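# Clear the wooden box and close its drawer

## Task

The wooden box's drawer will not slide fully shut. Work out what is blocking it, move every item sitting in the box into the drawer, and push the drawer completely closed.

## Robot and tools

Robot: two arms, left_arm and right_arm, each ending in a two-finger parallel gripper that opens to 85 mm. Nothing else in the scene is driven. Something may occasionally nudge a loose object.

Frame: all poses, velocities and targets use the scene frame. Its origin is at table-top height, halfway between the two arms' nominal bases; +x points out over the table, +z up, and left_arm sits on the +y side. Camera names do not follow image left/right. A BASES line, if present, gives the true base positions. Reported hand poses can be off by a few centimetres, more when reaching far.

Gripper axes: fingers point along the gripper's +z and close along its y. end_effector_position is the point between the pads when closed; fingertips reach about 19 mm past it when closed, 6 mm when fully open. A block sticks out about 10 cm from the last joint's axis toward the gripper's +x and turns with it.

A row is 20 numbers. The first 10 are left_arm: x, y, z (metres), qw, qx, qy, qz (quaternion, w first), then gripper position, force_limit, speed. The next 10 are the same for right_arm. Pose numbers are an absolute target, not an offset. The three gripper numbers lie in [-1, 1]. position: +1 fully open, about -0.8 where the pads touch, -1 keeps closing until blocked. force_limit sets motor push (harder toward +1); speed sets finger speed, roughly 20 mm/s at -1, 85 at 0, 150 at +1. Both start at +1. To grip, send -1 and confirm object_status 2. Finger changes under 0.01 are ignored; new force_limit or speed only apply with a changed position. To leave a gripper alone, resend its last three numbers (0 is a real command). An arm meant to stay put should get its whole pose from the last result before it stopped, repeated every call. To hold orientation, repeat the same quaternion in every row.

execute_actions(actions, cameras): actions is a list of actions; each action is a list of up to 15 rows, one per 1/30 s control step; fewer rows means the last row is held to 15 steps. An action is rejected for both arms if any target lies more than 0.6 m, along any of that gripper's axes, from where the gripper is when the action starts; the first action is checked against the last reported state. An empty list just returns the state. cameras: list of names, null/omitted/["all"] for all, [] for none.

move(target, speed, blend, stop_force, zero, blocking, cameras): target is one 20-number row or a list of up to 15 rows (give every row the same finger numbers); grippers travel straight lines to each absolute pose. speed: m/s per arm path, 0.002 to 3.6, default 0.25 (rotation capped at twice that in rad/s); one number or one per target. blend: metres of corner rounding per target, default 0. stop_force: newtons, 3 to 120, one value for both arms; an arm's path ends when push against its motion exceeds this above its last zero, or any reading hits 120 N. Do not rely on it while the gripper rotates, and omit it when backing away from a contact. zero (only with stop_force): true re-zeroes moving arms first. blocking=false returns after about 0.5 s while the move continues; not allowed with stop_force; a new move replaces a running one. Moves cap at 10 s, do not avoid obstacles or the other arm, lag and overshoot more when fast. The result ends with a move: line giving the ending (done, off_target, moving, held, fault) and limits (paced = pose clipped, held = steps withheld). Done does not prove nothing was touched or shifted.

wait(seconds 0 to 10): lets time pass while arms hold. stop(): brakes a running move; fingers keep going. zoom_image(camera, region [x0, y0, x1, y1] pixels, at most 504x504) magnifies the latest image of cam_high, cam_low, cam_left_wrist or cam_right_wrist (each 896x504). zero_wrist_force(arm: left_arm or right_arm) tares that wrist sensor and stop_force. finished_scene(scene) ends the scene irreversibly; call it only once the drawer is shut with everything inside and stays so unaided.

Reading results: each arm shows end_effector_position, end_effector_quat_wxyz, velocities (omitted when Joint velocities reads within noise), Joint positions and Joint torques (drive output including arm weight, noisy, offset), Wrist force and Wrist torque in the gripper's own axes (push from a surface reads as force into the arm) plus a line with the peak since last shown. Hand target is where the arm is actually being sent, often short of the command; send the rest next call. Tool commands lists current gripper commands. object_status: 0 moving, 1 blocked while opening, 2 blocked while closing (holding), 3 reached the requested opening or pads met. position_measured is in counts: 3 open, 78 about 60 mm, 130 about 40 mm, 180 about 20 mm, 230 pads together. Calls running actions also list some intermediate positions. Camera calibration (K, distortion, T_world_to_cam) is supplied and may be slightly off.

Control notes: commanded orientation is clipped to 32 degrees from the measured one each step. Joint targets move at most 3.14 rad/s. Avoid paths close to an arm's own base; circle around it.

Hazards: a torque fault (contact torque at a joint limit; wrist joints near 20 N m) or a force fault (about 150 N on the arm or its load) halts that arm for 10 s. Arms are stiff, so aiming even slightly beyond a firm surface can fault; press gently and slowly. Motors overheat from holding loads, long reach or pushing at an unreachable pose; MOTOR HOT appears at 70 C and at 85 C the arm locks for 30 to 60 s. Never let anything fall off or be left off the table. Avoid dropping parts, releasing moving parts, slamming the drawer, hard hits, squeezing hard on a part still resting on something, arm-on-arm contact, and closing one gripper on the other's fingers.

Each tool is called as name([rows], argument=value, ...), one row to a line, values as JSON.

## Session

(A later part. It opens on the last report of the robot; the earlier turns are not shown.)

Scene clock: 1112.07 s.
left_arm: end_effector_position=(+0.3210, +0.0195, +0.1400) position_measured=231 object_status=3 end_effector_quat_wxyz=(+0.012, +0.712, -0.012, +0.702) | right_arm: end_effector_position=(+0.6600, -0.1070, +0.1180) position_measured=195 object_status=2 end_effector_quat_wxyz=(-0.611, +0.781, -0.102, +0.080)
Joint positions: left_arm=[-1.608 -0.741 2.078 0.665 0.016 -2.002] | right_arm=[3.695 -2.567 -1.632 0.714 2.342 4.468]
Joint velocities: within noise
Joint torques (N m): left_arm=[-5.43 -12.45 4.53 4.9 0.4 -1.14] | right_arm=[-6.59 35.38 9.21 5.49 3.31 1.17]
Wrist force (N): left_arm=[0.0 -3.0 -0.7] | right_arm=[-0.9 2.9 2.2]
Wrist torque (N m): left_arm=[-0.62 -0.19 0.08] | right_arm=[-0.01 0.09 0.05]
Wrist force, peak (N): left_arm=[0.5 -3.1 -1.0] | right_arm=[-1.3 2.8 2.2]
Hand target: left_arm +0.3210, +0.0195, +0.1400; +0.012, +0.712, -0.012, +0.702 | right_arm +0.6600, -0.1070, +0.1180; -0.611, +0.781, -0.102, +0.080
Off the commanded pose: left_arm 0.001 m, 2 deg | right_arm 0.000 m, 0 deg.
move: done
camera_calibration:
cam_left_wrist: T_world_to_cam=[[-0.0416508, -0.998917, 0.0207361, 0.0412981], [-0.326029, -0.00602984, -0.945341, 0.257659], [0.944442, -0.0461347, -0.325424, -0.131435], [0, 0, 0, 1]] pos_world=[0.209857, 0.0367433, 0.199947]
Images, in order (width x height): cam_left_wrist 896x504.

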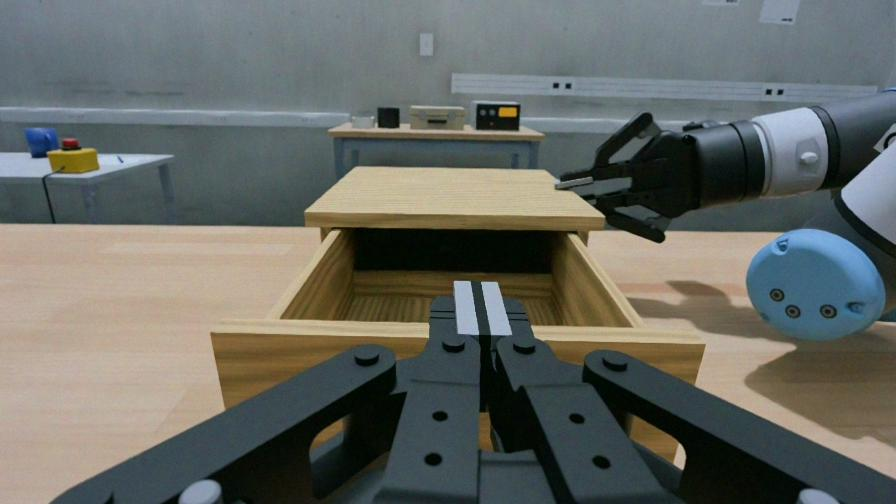

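move([
  [0.38,0.03,0.24,0.0,0.7071,0,0.7071,-1,-0.8,-0.5,0.66,-0.107,0.1180,0.6103,-0.781,0.1024,-0.0801,-1,-0.3,-1],
  [0.45,0.03,0.24,0.6088,0,0.7934,0,-1,-0.8,-0.5,0.66,-0.107,0.1180,0.6103,-0.781,0.1024,-0.0801,-1,-0.3,-1],
  [0.56,0.03,0.155,0.6088,0,0.7934,0,-1,-0.8,-0.5,0.66,-0.107,0.1180,0.6103,-0.781,0.1024,-0.0801,-1,-0.3,-1],
], speed=[0.2,0.3,0.12])

zoom_image(camera="cam_left_wrist", region=[200, 0, 704, 260])

Scene clock: 1145.40 s.
left_arm: end_effector_position=(+0.5599, +0.0300, +0.1551) position_measured=231 object_status=3 end_effector_quat_wxyz=(+0.609, +0.000, +0.793, +0.000) | right_arm: end_effector_position=(+0.6600, -0.1070, +0.1180) position_measured=195 object_status=2 end_effector_quat_wxyz=(-0.611, +0.781, -0.102, +0.080)
Joint positions: left_arm=[-0.986 -0.803 2.041 2.357 -0.632 -0.375] | right_arm=[3.695 -2.567 -1.632 0.714 2.342 4.468]
Joint velocities: within noise
Joint torques (N m): left_arm=[8.47 -18.91 -16.5 -5.27 -0.73 1.41] | right_arm=[-6.81 35.08 6.17 5.32 3.36 1.18]
Wrist force (N): left_arm=[4.4 -1.7 -2.1] | right_arm=[-1.4 2.3 1.9]
Wrist torque (N m): left_arm=[-0.50 -0.66 -0.18] | right_arm=[-0.04 0.14 0.05]
Wrist force, peak (N): left_arm=[5.0 -1.7 -1.6] | right_arm=[-0.8 3.3 1.8]
Hand target: left_arm +0.5600, +0.0300, +0.1550; +0.609, +0.000, +0.793, +0.000 | right_arm +0.6600, -0.1070, +0.1180; -0.611, +0.781, -0.102, +0.080
Off the commanded pose: left_arm 0.000 m, 0 deg | right_arm 0.000 m, 0 deg.
move: done
camera_calibration:
cam_left_wrist: T_world_to_cam=[[-0.0140504, 0.999746, -0.0176339, -0.00801009], [-0.0552105, 0.0168331, 0.998333, -0.10387], [0.998376, 0.0150005, 0.0549599, -0.442681], [0, 0, 0, 1]] pos_world=[0.436115, 0.016397, 0.127885]
cam_right_wrist: T_world_to_cam=[[-0.0547649, -0.242803, -0.968529, 0.130767], [-0.990765, -0.107285, 0.0829177, 0.644248], [-0.124041, 0.964125, -0.234685, 0.343242], [0, 0, 0, 1]] pos_world=[0.688036, -0.23006, 0.153786]

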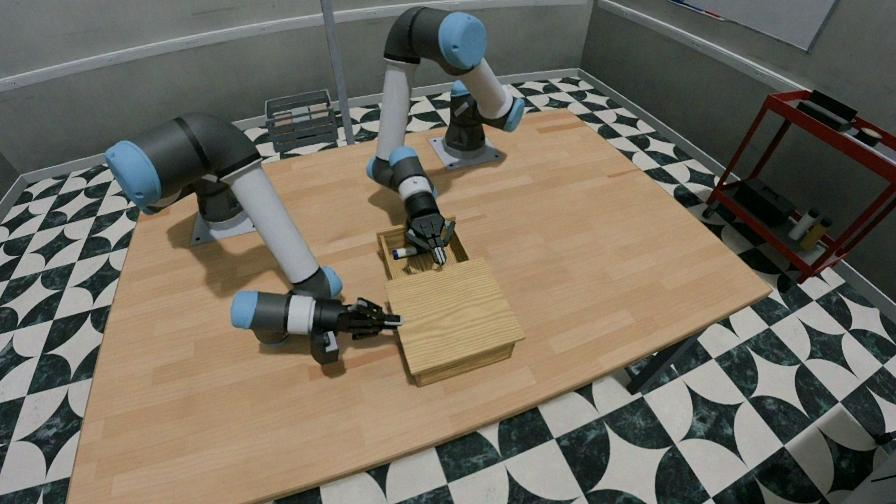

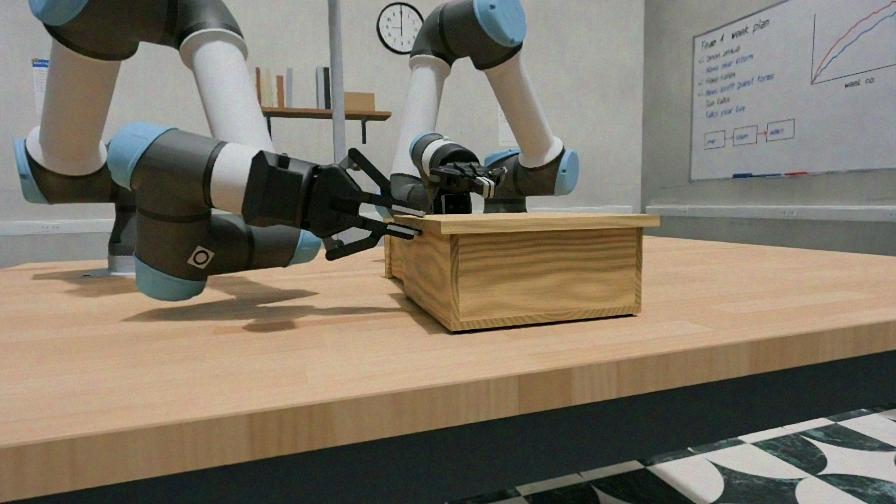

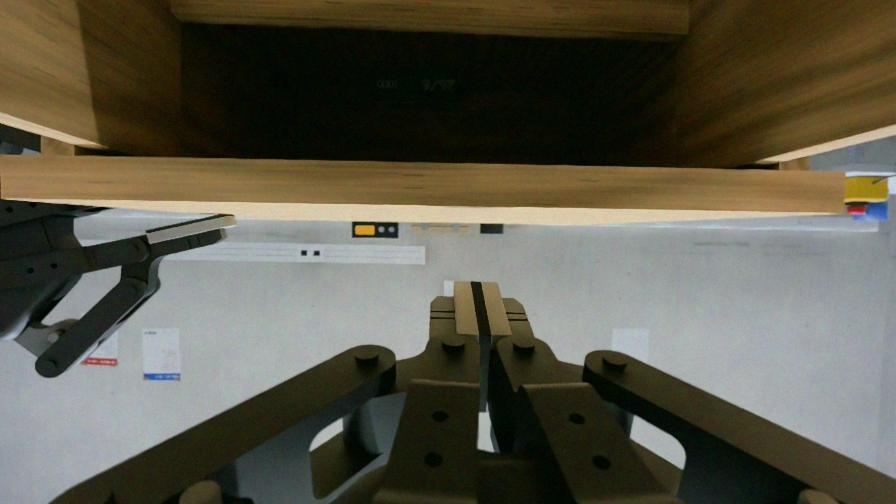

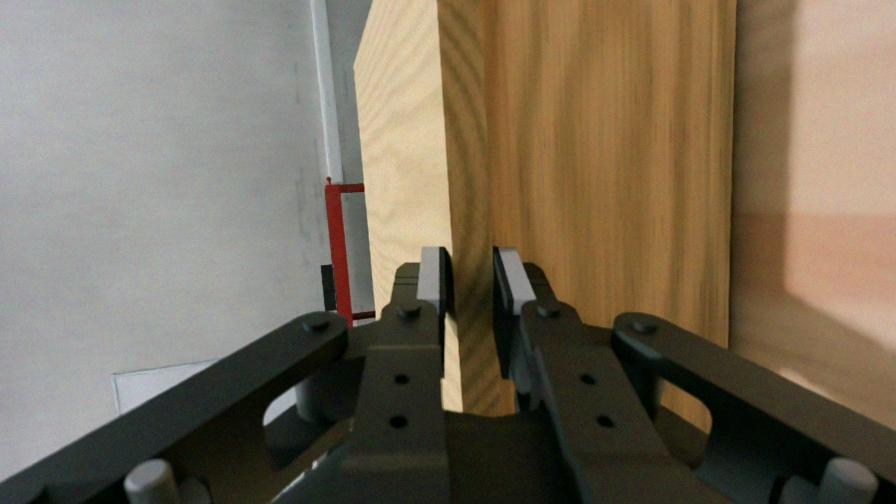

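Scaled by 1.000.

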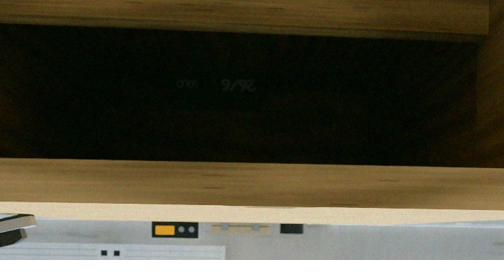

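zoom_image(camera="cam_left_wrist", region=[360, 60, 480, 110])

zoom_image(camera="cam_left_wrist", region=[170, 10, 420, 160])

zoom_image(camera="cam_left_wrist", region=[420, 10, 700, 160])

Scaled by 4.200 from the camera's 896x504 image, which has a finer 1280x720 frame.

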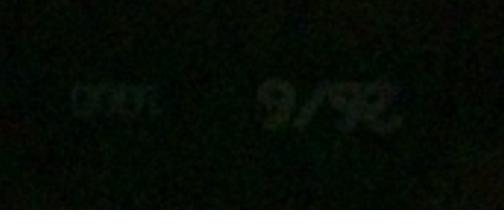

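Scaled by 2.016 from the camera's 896x504 image, which has a finer 1280x720 frame.

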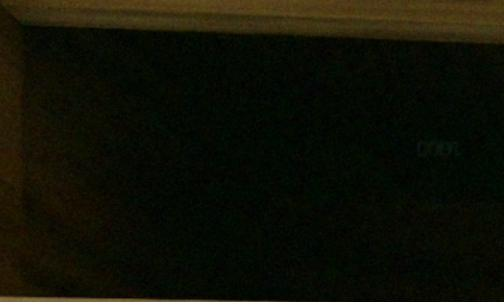

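Scaled by 1.800 from the camera's 896x504 image, which has a finer 1280x720 frame.

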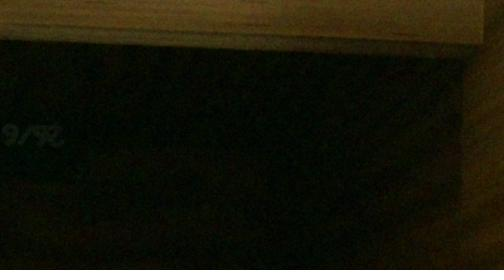

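move([
  [0.53,0.025,0.18,0.3173,0,0.9483,0,-1,-0.8,-0.5,0.66,-0.107,0.1180,0.6103,-0.781,0.1024,-0.0801,-1,-0.3,-1],
  [0.535,0.025,0.145,0.3173,0,0.9483,0,-1,-0.8,-0.5,0.66,-0.107,0.1180,0.6103,-0.781,0.1024,-0.0801,-1,-0.3,-1],
], speed=[0.2,0.1], cameras=["cam_left_wrist"])

zoom_image(camera="cam_left_wrist", region=[180, 40, 720, 300])

Scene clock: 1180.70 s.
left_arm: end_effector_position=(+0.5350, +0.0250, +0.1451) position_measured=231 object_status=3 end_effector_quat_wxyz=(+0.317, +0.000, +0.948, +0.000) | right_arm: end_effector_position=(+0.6600, -0.1070, +0.1180) position_measured=195 object_status=2 end_effector_quat_wxyz=(-0.611, +0.781, -0.102, +0.080)
Joint positions: left_arm=[-0.88 -1.176 1.978 3.464 -1.087 -0.771] | right_arm=[3.695 -2.567 -1.632 0.714 2.342 4.468]
Joint velocities: within noise
Joint torques (N m): left_arm=[7.61 -17.01 -7.92 -6.55 -0.51 1] | right_arm=[-6.16 35.09 10.1 5.5 3.31 1.14]
Wrist force (N): left_arm=[3.0 -0.5 -1.0] | right_arm=[-1.0 2.7 1.9]
Wrist torque (N m): left_arm=[-0.15 -0.35 -0.10] | right_arm=[-0.03 0.11 0.04]
Wrist force, peak (N): left_arm=[5.2 -1.7 -1.8] | right_arm=[-1.3 2.8 2.0]
Hand target: left_arm +0.5350, +0.0250, +0.1450; +0.317, +0.000, +0.948, +0.000 | right_arm +0.6600, -0.1070, +0.1180; -0.611, +0.781, -0.102, +0.080
Off the commanded pose: left_arm 0.000 m, 0 deg | right_arm 0.000 m, 0 deg.
move: done
camera_calibration:
cam_left_wrist: T_world_to_cam=[[-0.021925, 0.999746, -0.00524539, -0.00112149], [0.571051, 0.0168297, 0.820742, -0.404546], [0.820622, 0.0149994, -0.571275, -0.231165], [0, 0, 0, 1]] pos_world=[0.420691, 0.0113969, 0.199964]
Images, in order (width x height): cam_left_wrist 896x504.

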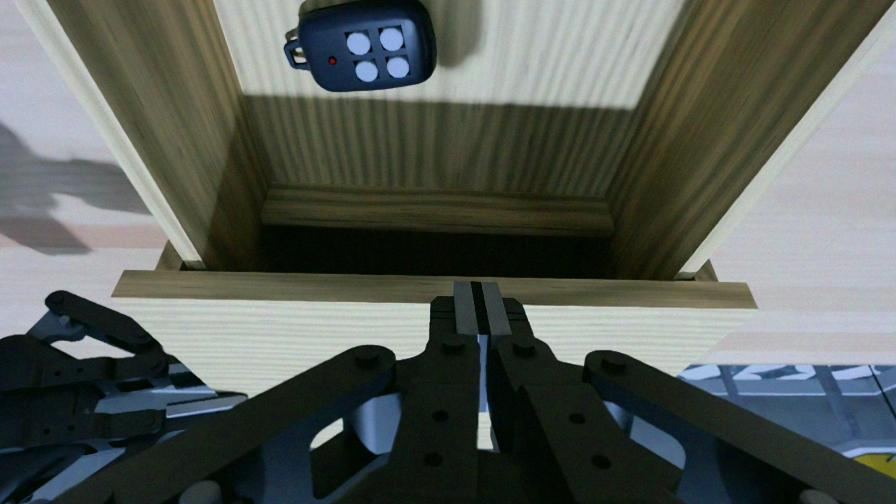

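Region (180, 40, 720, 300) is 540x260 pixels. A region can be at most 504 by 504 pixels.

zoom_image(camera="cam_left_wrist", region=[240, 170, 640, 300])

Scaled by 1.260 from the camera's 896x504 image, which has a finer 1280x720 frame.

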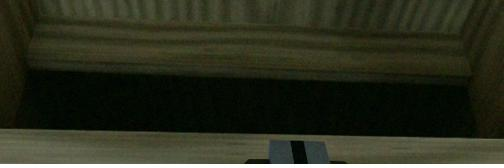

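move([
  [0.48,0.025,0.24,0.3173,0,0.9483,0,0,-0.8,-0.5,0.66,-0.107,0.1180,0.6103,-0.781,0.1024,-0.0801,-1,-0.3,-1],
  [0.32,0.025,0.20,0,0.8435,0,0.537,0,-0.8,-0.5,0.66,-0.107,0.1180,0.6103,-0.781,0.1024,-0.0801,-1,-0.3,-1],
  [0.322,0.0195,0.0547,0,0.8435,0,0.537,0,-0.8,-0.5,0.66,-0.107,0.1180,0.6103,-0.781,0.1024,-0.0801,-1,-0.3,-1],
  [0.358,0.0195,0.0547,0,0.8435,0,0.537,0,-0.8,-0.5,0.66,-0.107,0.1180,0.6103,-0.781,0.1024,-0.0801,-1,-0.3,-1],
], speed=[0.2,0.3,0.2,0.04], cameras=["cam_left_wrist"])

Scene clock: 1222.10 s.
left_arm: end_effector_position=(+0.3580, +0.0195, +0.0547) position_measured=129 object_status=3 end_effector_quat_wxyz=(+0.000, +0.844, +0.000, +0.537) | right_arm: end_effector_position=(+0.6600, -0.1070, +0.1180) position_measured=195 object_status=2 end_effector_quat_wxyz=(-0.611, +0.781, -0.102, +0.080)
Joint positions: left_arm=[-1.425 -0.887 2.494 2.811 -0.458 1.898] | right_arm=[3.695 -2.567 -1.632 0.714 2.342 4.468]
Joint velocities: within noise
Joint torques (N m): left_arm=[7.09 -9.27 -8.63 -6.18 0.18 1.25] | right_arm=[-6.08 35.53 18.85 5.43 3.23 1.01]
Wrist force (N): left_arm=[0.3 -1.6 -0.5] | right_arm=[-1.2 2.5 1.7]
Wrist torque (N m): left_arm=[-0.33 -0.05 0.06] | right_arm=[-0.05 0.13 0.04]
Wrist force, peak (N): left_arm=[3.3 -1.5 -1.6] | right_arm=[-1.1 2.9 2.0]
Hand target: left_arm +0.3580, +0.0195, +0.0547; +0.000, +0.844, +0.000, +0.537 | right_arm +0.6600, -0.1070, +0.1180; -0.611, +0.781, -0.102, +0.080
Off the commanded pose: left_arm 0.000 m, 0 deg | right_arm 0.000 m, 0 deg.
move: done
camera_calibration:
cam_left_wrist: T_world_to_cam=[[0.000800709, -0.999747, 0.0224721, 0.029384], [-0.684521, -0.01693, -0.728797, 0.305752], [0.728993, -0.0147991, -0.684361, -0.0979569], [0, 0, 0, 1]] pos_world=[0.28068, 0.0331033, 0.155133]
Images, in order (width x height): cam_left_wrist 896x504.

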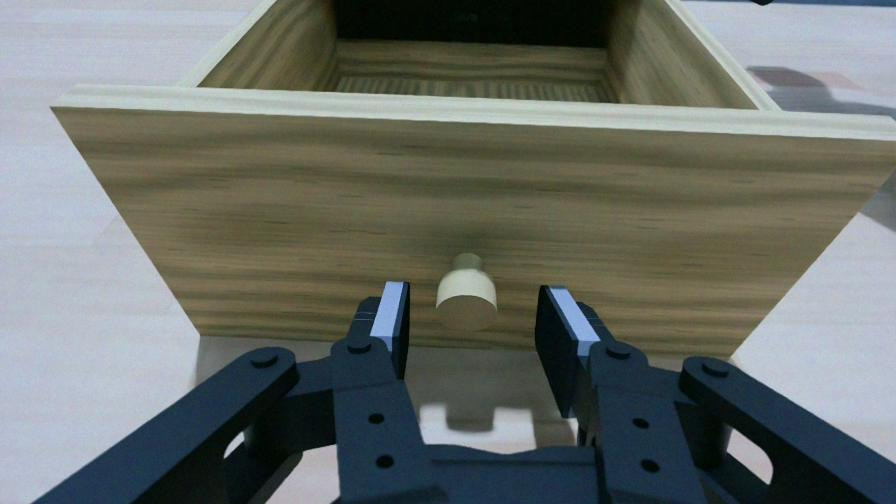

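move([
  [0.3615,0.0215,0.0547,0,0.8435,0,0.537,0,-0.7,-1,0.66,-0.107,0.1180,0.6103,-0.781,0.1024,-0.0801,-1,-0.3,-1],
], speed=0.03, cameras=[])

move([
  [0.3615,0.0215,0.0547,0,0.8435,0,0.537,-1,-0.7,-1,0.66,-0.107,0.1180,0.6103,-0.781,0.1024,-0.0801,-1,-0.3,-1],
], speed=0.03, cameras=[])

wait(seconds=0.5, cameras=["cam_left_wrist"])

Scene clock: 1236.20 s.
left_arm: end_effector_position=(+0.3614, +0.0215, +0.0547) position_measured=129 object_status=3 end_effector_quat_wxyz=(+0.000, +0.844, +0.000, +0.537) | right_arm: end_effector_position=(+0.6600, -0.1070, +0.1180) position_measured=195 object_status=2 end_effector_quat_wxyz=(-0.611, +0.781, -0.102, +0.080)
Joint positions: left_arm=[-1.415 -0.88 2.491 2.785 -0.461 1.921] | right_arm=[3.695 -2.567 -1.632 0.714 2.342 4.468]
Joint velocities: within noise
Joint torques (N m): left_arm=[7.83 -10.38 -8.18 -6 0 1.74] | right_arm=[-5.9 35.12 21.47 5.4 3.21 0.97]
Wrist force (N): left_arm=[0.2 -1.4 -0.5] | right_arm=[-1.0 2.5 1.5]
Wrist torque (N m): left_arm=[-0.30 -0.03 0.05] | right_arm=[-0.02 0.10 0.04]
Wrist force, peak (N): left_arm=[0.2 -1.6 -0.6] | right_arm=[-1.1 2.9 2.0]
Hand target: left_arm +0.3615, +0.0215, +0.0547; +0.000, +0.844, +0.000, +0.537 | right_arm +0.6600, -0.1070, +0.1180; -0.611, +0.781, -0.102, +0.080
Off the commanded pose: left_arm 0.000 m, 0 deg | right_arm 0.000 m, 0 deg.
move: done
No camera images: "cameras" was empty.

Scene clock: 1237.63 s.
left_arm: end_effector_position=(+0.3615, +0.0215, +0.0547) position_measured=188 object_status=0 end_effector_quat_wxyz=(+0.000, +0.844, +0.000, +0.537) | right_arm: end_effector_position=(+0.6600, -0.1070, +0.1180) position_measured=195 object_status=2 end_effector_quat_wxyz=(-0.611, +0.781, -0.102, +0.080)
Joint positions: left_arm=[-1.414 -0.879 2.491 2.785 -0.461 1.921] | right_arm=[3.695 -2.567 -1.632 0.714 2.342 4.468]
Joint velocities: within noise
Joint torques (N m): left_arm=[7.16 -9.85 -7.67 -5.23 0.17 1.31] | right_arm=[-6.34 35.7 22.28 5.53 3.12 0.95]
Wrist force (N): left_arm=[2.1 -1.9 -3.1] | right_arm=[-0.9 2.4 1.7]
Wrist torque (N m): left_arm=[-0.33 -0.02 0.07] | right_arm=[-0.05 0.14 0.04]
Wrist force, peak (N): left_arm=[1.8 -1.7 -3.5] | right_arm=[-1.2 2.8 1.9]
Hand target: left_arm +0.3615, +0.0215, +0.0547; +0.000, +0.844, +0.000, +0.537 | right_arm +0.6600, -0.1070, +0.1180; -0.611, +0.781, -0.102, +0.080
Off the commanded pose: left_arm 0.000 m, 0 deg | right_arm 0.000 m, 0 deg.
move: done
No camera images: "cameras" was empty.

Scene clock: 1238.13 s.
left_arm: end_effector_position=(+0.3615, +0.0215, +0.0547) position_measured=188 object_status=2 end_effector_quat_wxyz=(+0.000, +0.844, +0.000, +0.537) | right_arm: end_effector_position=(+0.6600, -0.1070, +0.1180) position_measured=195 object_status=2 end_effector_quat_wxyz=(-0.611, +0.781, -0.102, +0.080)
Joint positions: left_arm=[-1.414 -0.879 2.491 2.785 -0.461 1.921] | right_arm=[3.695 -2.567 -1.632 0.714 2.342 4.468]
Joint velocities: within noise
Joint torques (N m): left_arm=[7.12 -9.36 -7.11 -4.65 0.04 1.27] | right_arm=[-6.58 35.9 22.9 5.5 3.18 0.92]
Wrist force (N): left_arm=[1.6 -1.9 -2.7] | right_arm=[-0.8 3.1 1.6]
Wrist torque (N m): left_arm=[-0.30 -0.02 0.07] | right_arm=[0.00 0.14 0.04]
Wrist force, peak (N): left_arm=[1.9 -1.8 -3.2] | right_arm=[-1.0 2.9 1.9]
Hand target: left_arm +0.3615, +0.0215, +0.0547; +0.000, +0.844, +0.000, +0.537 | right_arm +0.6600, -0.1070, +0.1180; -0.611, +0.781, -0.102, +0.080
Tool commands: left_gripper/position=-1.0 left_gripper/force_limit=-0.7 left_gripper/speed=-1.0 right_gripper/position=-1.0 right_gripper/force_limit=-0.3 right_gripper/speed=-1.0
Off the commanded pose: left_arm 0.000 m, 0 deg | right_arm 0.000 m, 0 deg.
wait: 0.50 s; at rest by 0.17 s
camera_calibration:
cam_left_wrist: T_world_to_cam=[[0.00065535, -0.999744, 0.0226093, 0.0315], [-0.684523, -0.0169305, -0.728795, 0.308183], [0.728991, -0.014999, -0.684359, -0.10047], [0, 0, 0, 1]] pos_world=[0.28418, 0.0352027, 0.155132]
Images, in order (width x height): cam_left_wrist 896x504.

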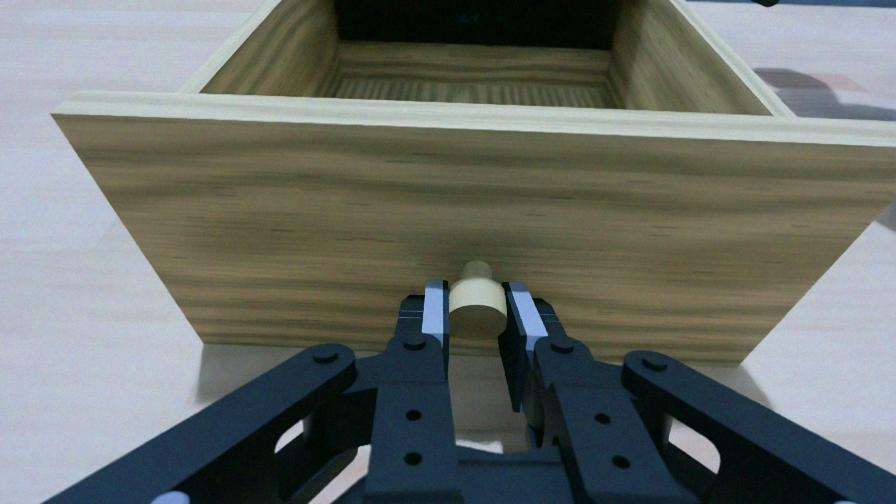

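move([
  [0.325,0.0235,0.0547,0,0.8435,0,0.537,-1,-0.7,-1,0.66,-0.107,0.1180,0.6103,-0.781,0.1024,-0.0801,-1,-0.3,-1],
], speed=0.02, cameras=["cam_high","cam_low"])

zoom_image(camera="cam_high", region=[350, 180, 570, 400])

Scene clock: 1246.53 s.
left_arm: end_effector_position=(+0.3250, +0.0235, +0.0547) position_measured=188 object_status=2 end_effector_quat_wxyz=(+0.000, +0.844, +0.000, +0.537) | right_arm: end_effector_position=(+0.6600, -0.1070, +0.1180) position_measured=195 object_status=2 end_effector_quat_wxyz=(-0.611, +0.781, -0.102, +0.080)
Joint positions: left_arm=[-1.521 -0.961 2.564 3.008 -0.439 1.683] | right_arm=[3.695 -2.567 -1.632 0.714 2.342 4.468]
Joint velocities: within noise
Joint torques (N m): left_arm=[-6.59 -44.24 6.05 -0.85 4.46 -0.67] | right_arm=[-5.95 35.58 26.35 5.49 3.18 0.8]
Wrist force (N): left_arm=[-2.0 -1.1 1.3] | right_arm=[-1.1 2.1 1.9]
Wrist torque (N m): left_arm=[-0.44 -0.08 0.09] | right_arm=[-0.05 0.09 0.05]
Wrist force, peak (N): left_arm=[3.6 -0.2 -4.0] | right_arm=[-0.6 3.1 1.9]
Hand target: left_arm +0.3250, +0.0235, +0.0547; +0.000, +0.844, +0.000, +0.537 | right_arm +0.6600, -0.1070, +0.1180; -0.611, +0.781, -0.102, +0.080
Off the commanded pose: left_arm 0.000 m, 0 deg | right_arm 0.000 m, 0 deg.
move: done
Images, in order (width x height): cam_high 896x504, cam_low 896x504.

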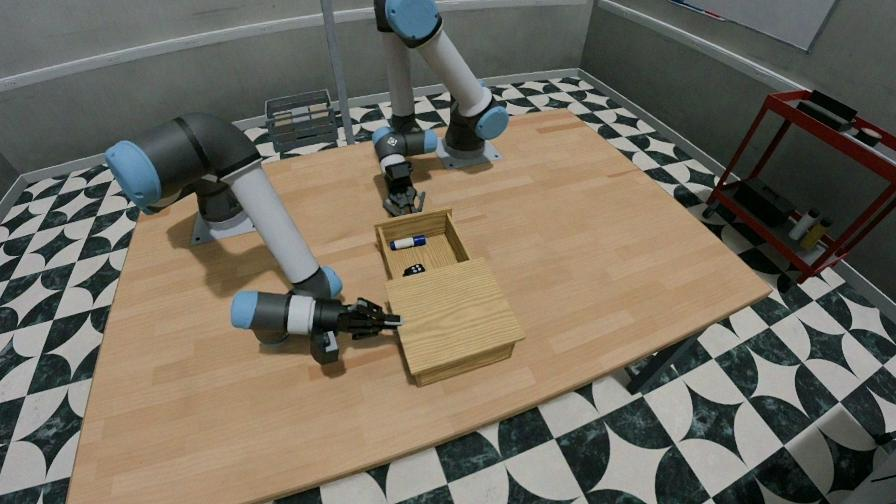

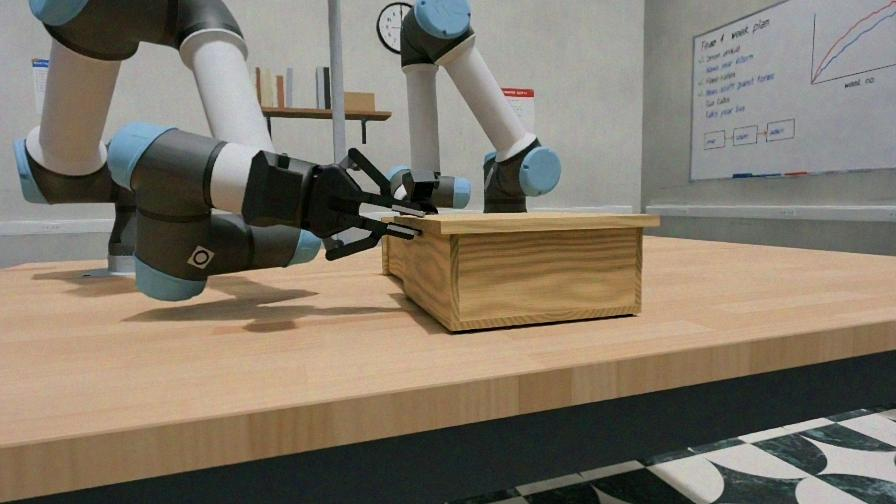

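Scaled by 2.291 from the camera's 896x504 image, which has a finer 1280x720 frame.

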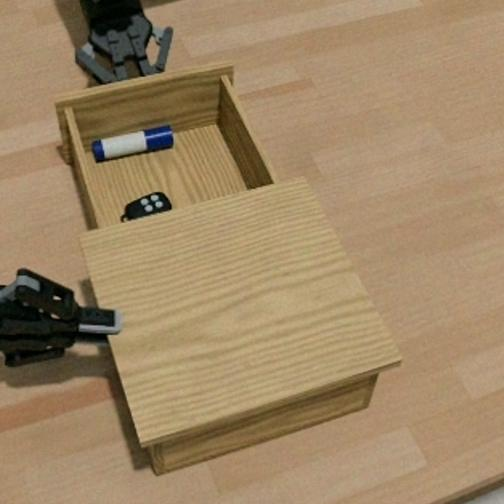

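move([
  [0.315,0.0241,0.0547,0,0.8435,0,0.537,-1,-0.7,-1,0.70,-0.1095,0.1180,0.6103,-0.781,0.1024,-0.0801,-1,-0.3,-1],
], speed=0.02)

zoom_image(camera="cam_high", region=[350, 180, 570, 400])

Scene clock: 1255.40 s.
left_arm: end_effector_position=(+0.3150, +0.0241, +0.0547) position_measured=188 object_status=2 end_effector_quat_wxyz=(+0.000, +0.844, +0.000, +0.537) | right_arm: end_effector_position=(+0.6999, -0.1095, +0.1180) position_measured=195 object_status=2 end_effector_quat_wxyz=(-0.611, +0.781, -0.102, +0.080)
Joint positions: left_arm=[-1.551 -0.989 2.581 3.085 -0.437 1.611] | right_arm=[3.66 -2.612 -1.505 0.62 2.374 4.451]
Joint velocities: within noise
Joint torques (N m): left_arm=[-8.04 -40.83 5.07 -0.44 2.67 -1.04] | right_arm=[-11.42 26.3 28 -1.11 0.53 -1.77]
Wrist force (N): left_arm=[3.2 -1.6 0.2] | right_arm=[-9.1 -5.6 -7.6]
Wrist torque (N m): left_arm=[-0.34 -0.12 0.06] | right_arm=[0.06 -0.34 -0.05]
Wrist force, peak (N): left_arm=[4.1 -1.7 -0.1] | right_arm=[-9.1 -5.6 -7.6]
Hand target: left_arm +0.3150, +0.0241, +0.0547; +0.000, +0.844, +0.000, +0.537 | right_arm +0.7000, -0.1095, +0.1180; -0.611, +0.781, -0.102, +0.080
Off the commanded pose: left_arm 0.000 m, 0 deg | right_arm 0.000 m, 0 deg.
move: done
camera_calibration:
cam_left_wrist: T_world_to_cam=[[0.00058672, -0.999746, 0.0225367, 0.0341578], [-0.684523, -0.0168306, -0.728797, 0.276462], [0.728991, -0.0149993, -0.684359, -0.0666063], [0, 0, 0, 1]] pos_world=[0.23778, 0.0378031, 0.155132]
cam_right_wrist: T_world_to_cam=[[-0.0547649, -0.242803, -0.968529, 0.132345], [-0.990765, -0.107285, 0.0829177, 0.683511], [-0.124041, 0.964125, -0.234685, 0.350602], [0, 0, 0, 1]] pos_world=[0.727936, -0.23256, 0.153786]

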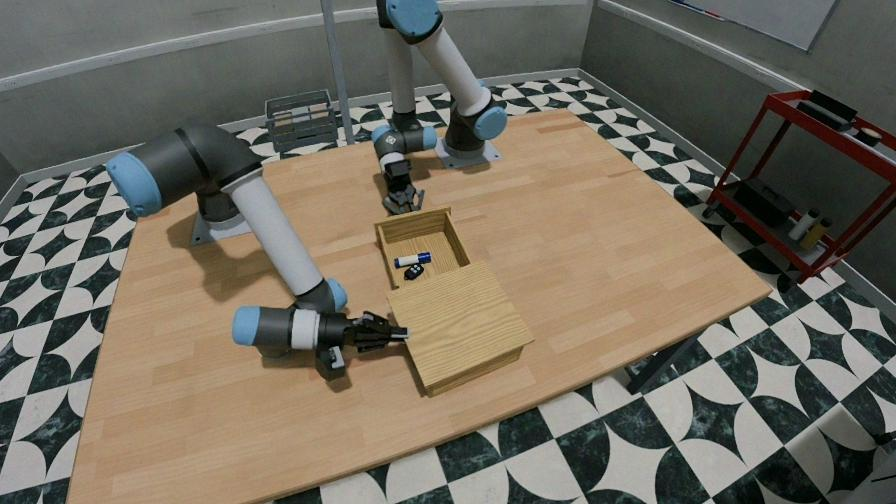

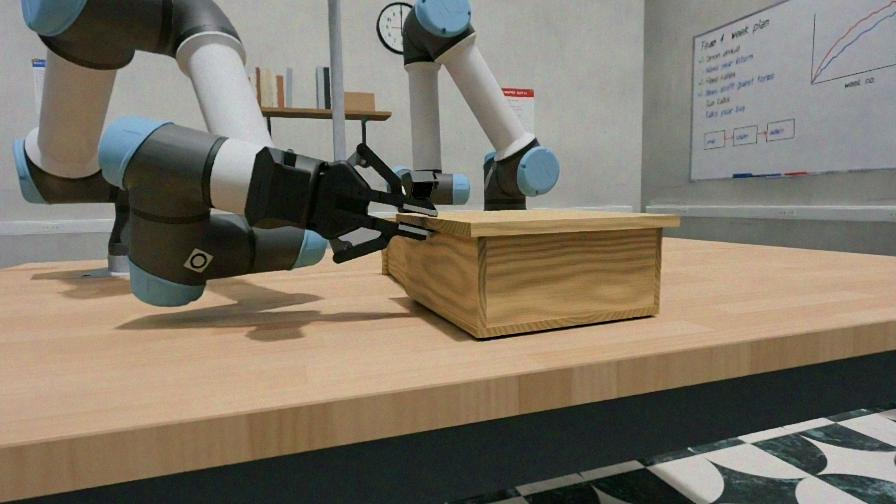

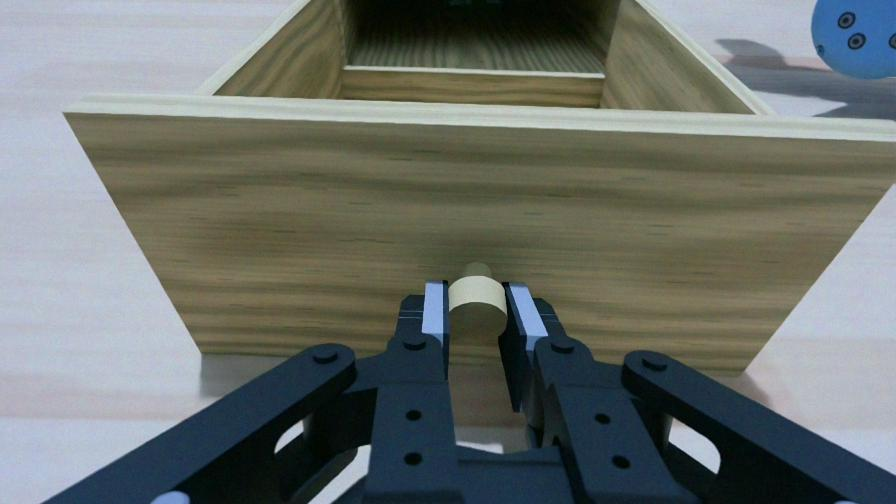

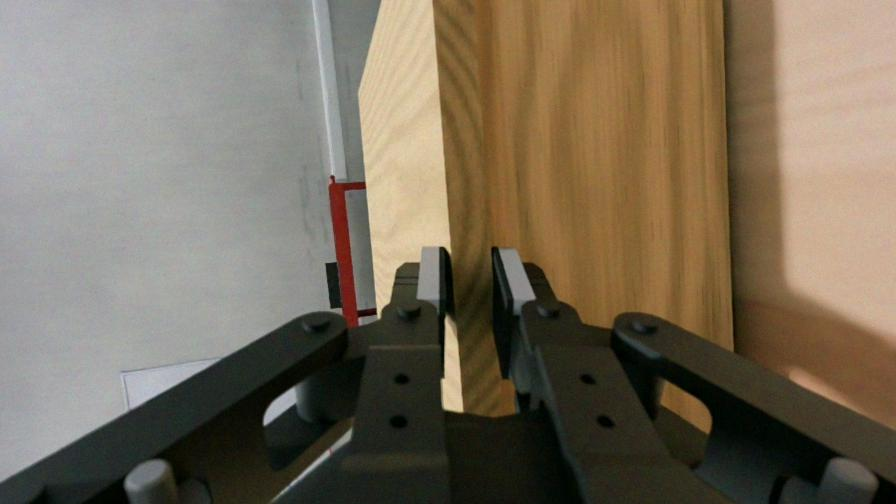

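Scaled by 2.291 from the camera's 896x504 image, which has a finer 1280x720 frame.

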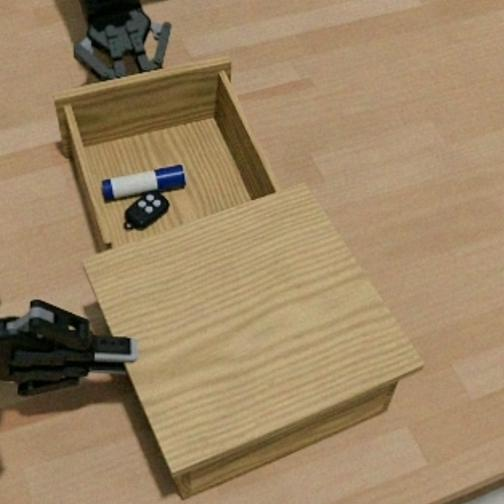

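Nearly out. In the left view something shows in the carcass—zoom.

zoom_image(camera="cam_left_wrist", region=[300, 0, 660, 120])

Scaled by 1.400 from the camera's 896x504 image, which has a finer 1280x720 frame.

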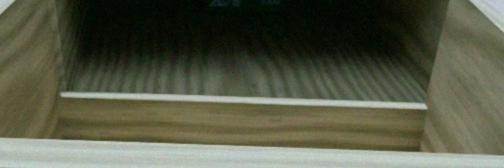

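move([
  [0.312,0.0243,0.0547,0,0.8435,0,0.537,-1,-0.7,-1,0.745,-0.1125,0.1180,0.6103,-0.781,0.1024,-0.0801,-1,-0.3,-1],
], speed=0.02)

zoom_image(camera="cam_high", region=[350, 190, 570, 410])

zoom_image(camera="cam_left_wrist", region=[300, 0, 660, 120])

Scene clock: 1267.93 s.
left_arm: end_effector_position=(+0.3120, +0.0243, +0.0547) position_measured=188 object_status=2 end_effector_quat_wxyz=(+0.000, +0.844, +0.000, +0.537) | right_arm: end_effector_position=(+0.7449, -0.1125, +0.1180) position_measured=195 object_status=2 end_effector_quat_wxyz=(-0.611, +0.781, -0.102, +0.080)
Joint positions: left_arm=[-1.56 -0.998 2.585 3.109 -0.437 1.589] | right_arm=[3.625 -2.672 -1.348 0.51 2.407 4.433]
Joint velocities: within noise
Joint torques (N m): left_arm=[-7.49 -40.76 5.73 -0.32 2.99 -1.02] | right_arm=[-10.37 27.96 29.48 -1.75 0.65 -1.76]
Wrist force (N): left_arm=[3.0 -1.2 0.1] | right_arm=[-9.0 -6.1 -8.3]
Wrist torque (N m): left_arm=[-0.30 -0.10 0.06] | right_arm=[0.22 -0.34 -0.06]
Wrist force, peak (N): left_arm=[3.7 -1.5 -0.3] | right_arm=[-13.7 -9.3 -10.7]
Hand target: left_arm +0.3120, +0.0243, +0.0547; +0.000, +0.844, +0.000, +0.537 | right_arm +0.7450, -0.1125, +0.1180; -0.611, +0.781, -0.102, +0.080
Off the commanded pose: left_arm 0.000 m, 0 deg | right_arm 0.000 m, 0 deg.
move: done
camera_calibration:
cam_left_wrist: T_world_to_cam=[[0.00058672, -0.999746, 0.0225367, 0.0343595], [-0.684523, -0.0168306, -0.728797, 0.274412], [0.728991, -0.0149993, -0.684359, -0.0644163], [0, 0, 0, 1]] pos_world=[0.23478, 0.0380031, 0.155132]
cam_right_wrist: T_world_to_cam=[[-0.0547648, -0.242798, -0.96853, 0.134082], [-0.990777, -0.10719, 0.0828938, 0.727809], [-0.123943, 0.964137, -0.234688, 0.359003], [0, 0, 0, 1]] pos_world=[0.772935, -0.23556, 0.153785]

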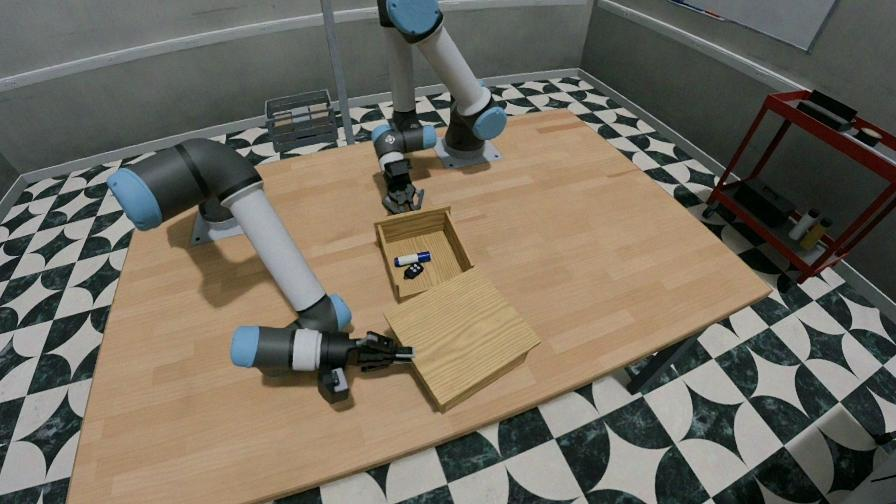

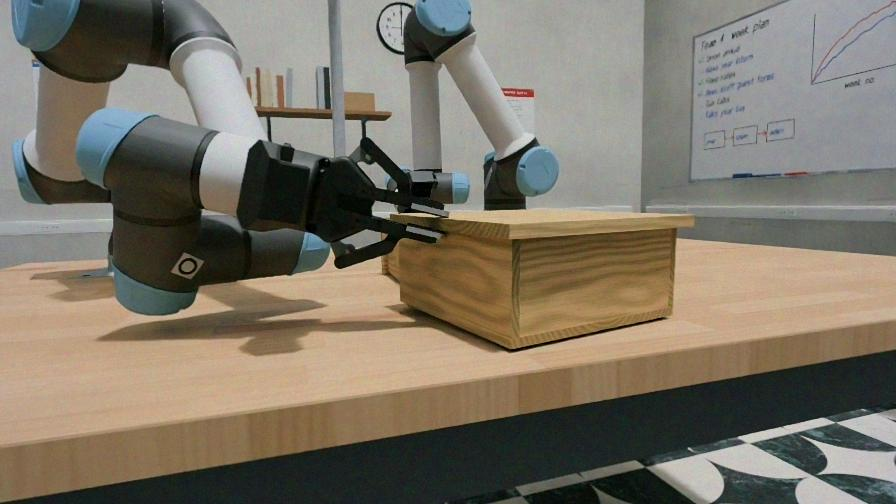

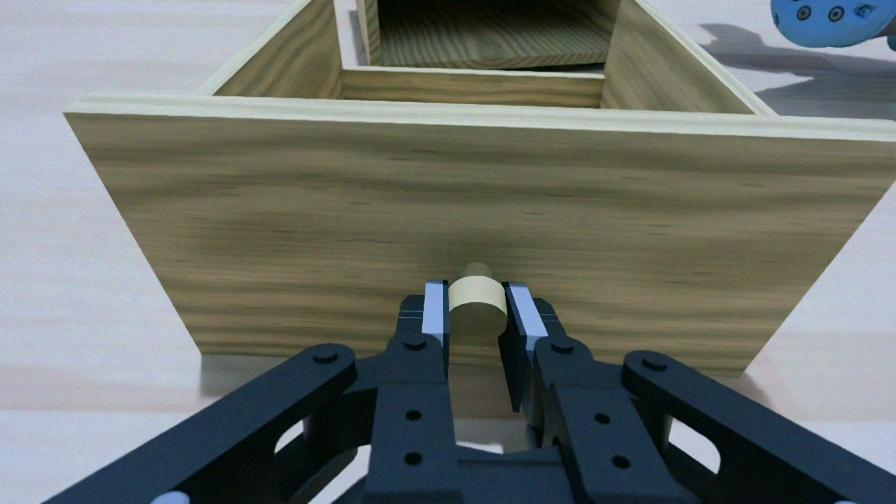

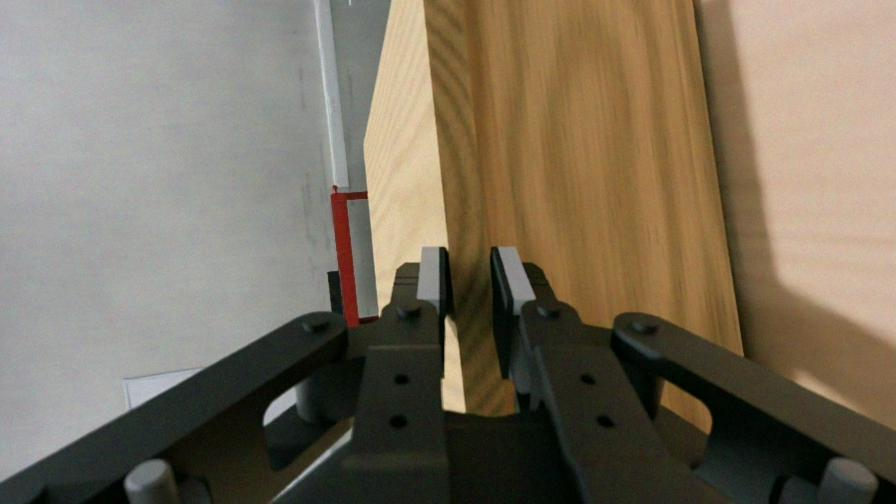

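Scaled by 2.291 from the camera's 896x504 image, which has a finer 1280x720 frame.

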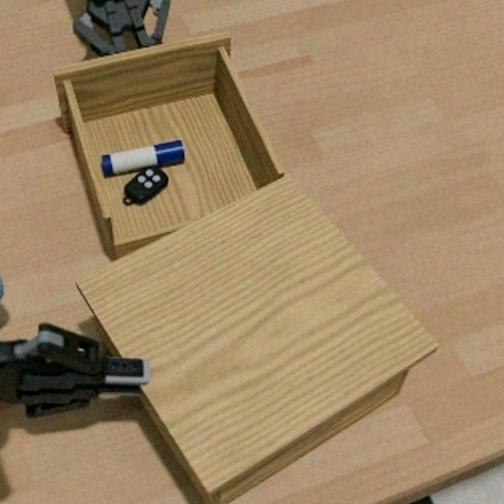

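Scaled by 1.400 from the camera's 896x504 image, which has a finer 1280x720 frame.

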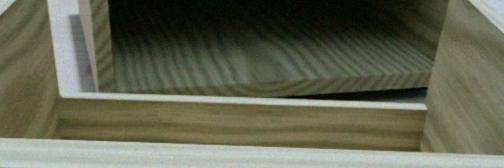

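move([
  [0.312,0.0243,0.0547,0,0.8435,0,0.537,0,-0.7,-1,0.745,-0.1125,0.1180,0.6103,-0.781,0.1024,-0.0801,-1,-0.3,-1],
  [0.26,0.03,0.07,0,0.8435,0,0.537,0,-0.7,-1,0.745,-0.1125,0.1180,0.6103,-0.781,0.1024,-0.0801,-1,-0.3,-1],
  [0.30,0.05,0.24,0.0,0.8,0,0.6,-1,-0.8,-0.5,0.745,-0.1125,0.1180,0.6103,-0.781,0.1024,-0.0801,-1,-0.3,-1],
  [0.45,0.04,0.24,0.4772,0,0.8788,0,-1,-0.8,-0.5,0.745,-0.1125,0.1180,0.6103,-0.781,0.1024,-0.0801,-1,-0.3,-1],
  [0.56,0.04,0.145,0.4772,0,0.8788,0,-1,-0.8,-0.5,0.745,-0.1125,0.1180,0.6103,-0.781,0.1024,-0.0801,-1,-0.3,-1],
], speed=[0.03,0.06,0.2,0.3,0.15])

zoom_image(camera="cam_left_wrist", region=[200, 0, 700, 280])

Scene clock: 1298.73 s.
left_arm: end_effector_position=(+0.4288, +0.0414, +0.2400) position_measured=231 object_status=3 end_effector_quat_wxyz=(+0.465, -0.176, +0.857, -0.132) | right_arm: end_effector_position=(+0.7450, -0.1125, +0.1180) position_measured=195 object_status=2 end_effector_quat_wxyz=(-0.611, +0.781, -0.102, +0.080)
Joint positions: left_arm=[-1.165 -1.475 2.354 3.202 -0.719 5.004] | right_arm=[3.625 -2.672 -1.348 0.51 2.407 4.433]
Joint velocities: within noise
Joint torques (N m): left_arm=[7.78 -3.34 -25.75 -4.52 -0.2 1.37] | right_arm=[-10.79 28.02 27.68 -1.61 0.29 -1.72]
Wrist force (N): left_arm=[3.2 -1.0 -1.4] | right_arm=[-9.8 -6.9 -9.1]
Wrist torque (N m): left_arm=[-0.35 -0.44 -0.26] | right_arm=[0.28 -0.32 -0.04]
Wrist force, peak (N): left_arm=[-1.0 -4.4 1.1] | right_arm=[-9.9 -7.1 -9.4]
Hand target: left_arm +0.4288, +0.0414, +0.2400; +0.465, -0.176, +0.857, -0.132 | right_arm +0.7450, -0.1125, +0.1180; -0.611, +0.781, -0.102, +0.080
Off the commanded pose: left_arm 0.162 m, 25 deg | right_arm 0.000 m, 0 deg.
move: off_target (left_arm; path cut at 10 s); path passed 3 of 5 targets
camera_calibration:
cam_left_wrist: T_world_to_cam=[[-0.197157, 0.894491, -0.401266, 0.155227], [0.213008, 0.438606, 0.87307, -0.298454], [0.956952, 0.0866592, -0.277008, -0.222132], [0, 0, 0, 1]] pos_world=[0.306746, 0.0113047, 0.261326]
cam_right_wrist: T_world_to_cam=[[-0.0547649, -0.242803, -0.968529, 0.134086], [-0.990765, -0.107285, 0.0829177, 0.727873], [-0.124041, 0.964125, -0.234685, 0.359088], [0, 0, 0, 1]] pos_world=[0.773036, -0.23556, 0.153786]

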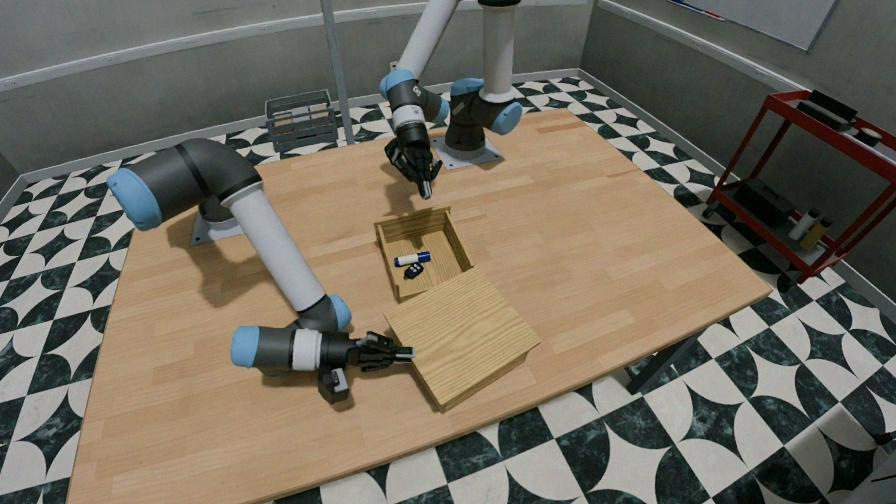

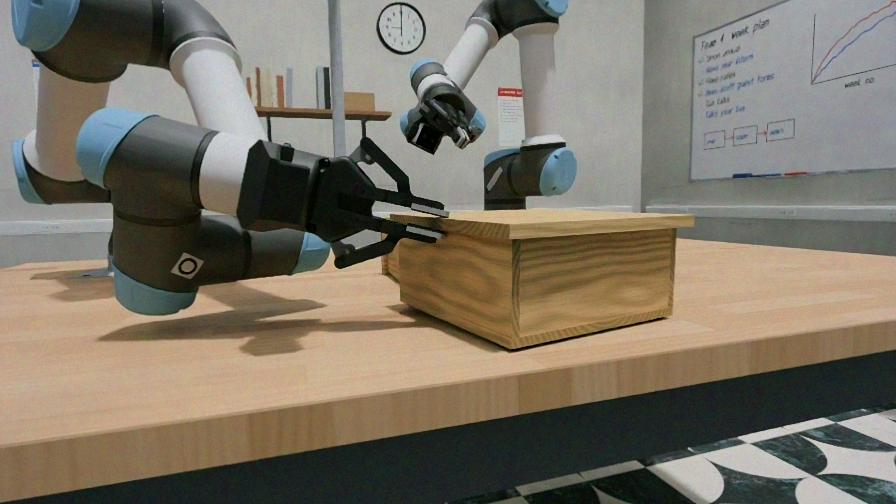

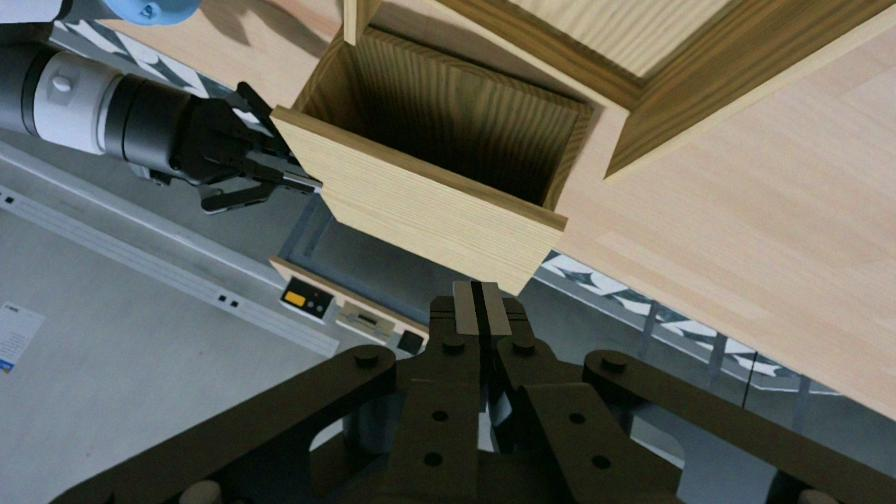

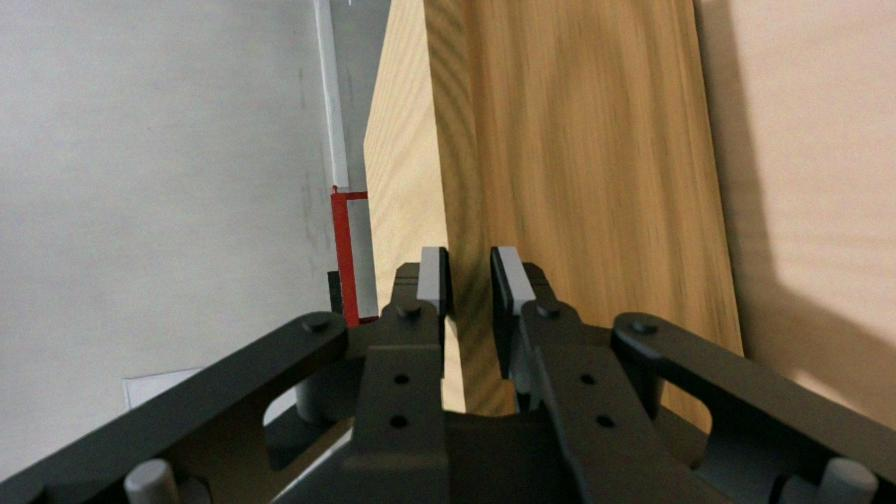

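Scaled by 1.008 from the camera's 896x504 image, which has a finer 1280x720 frame.

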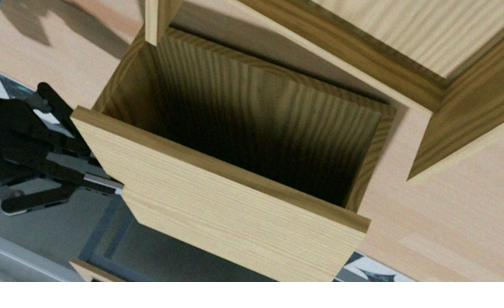

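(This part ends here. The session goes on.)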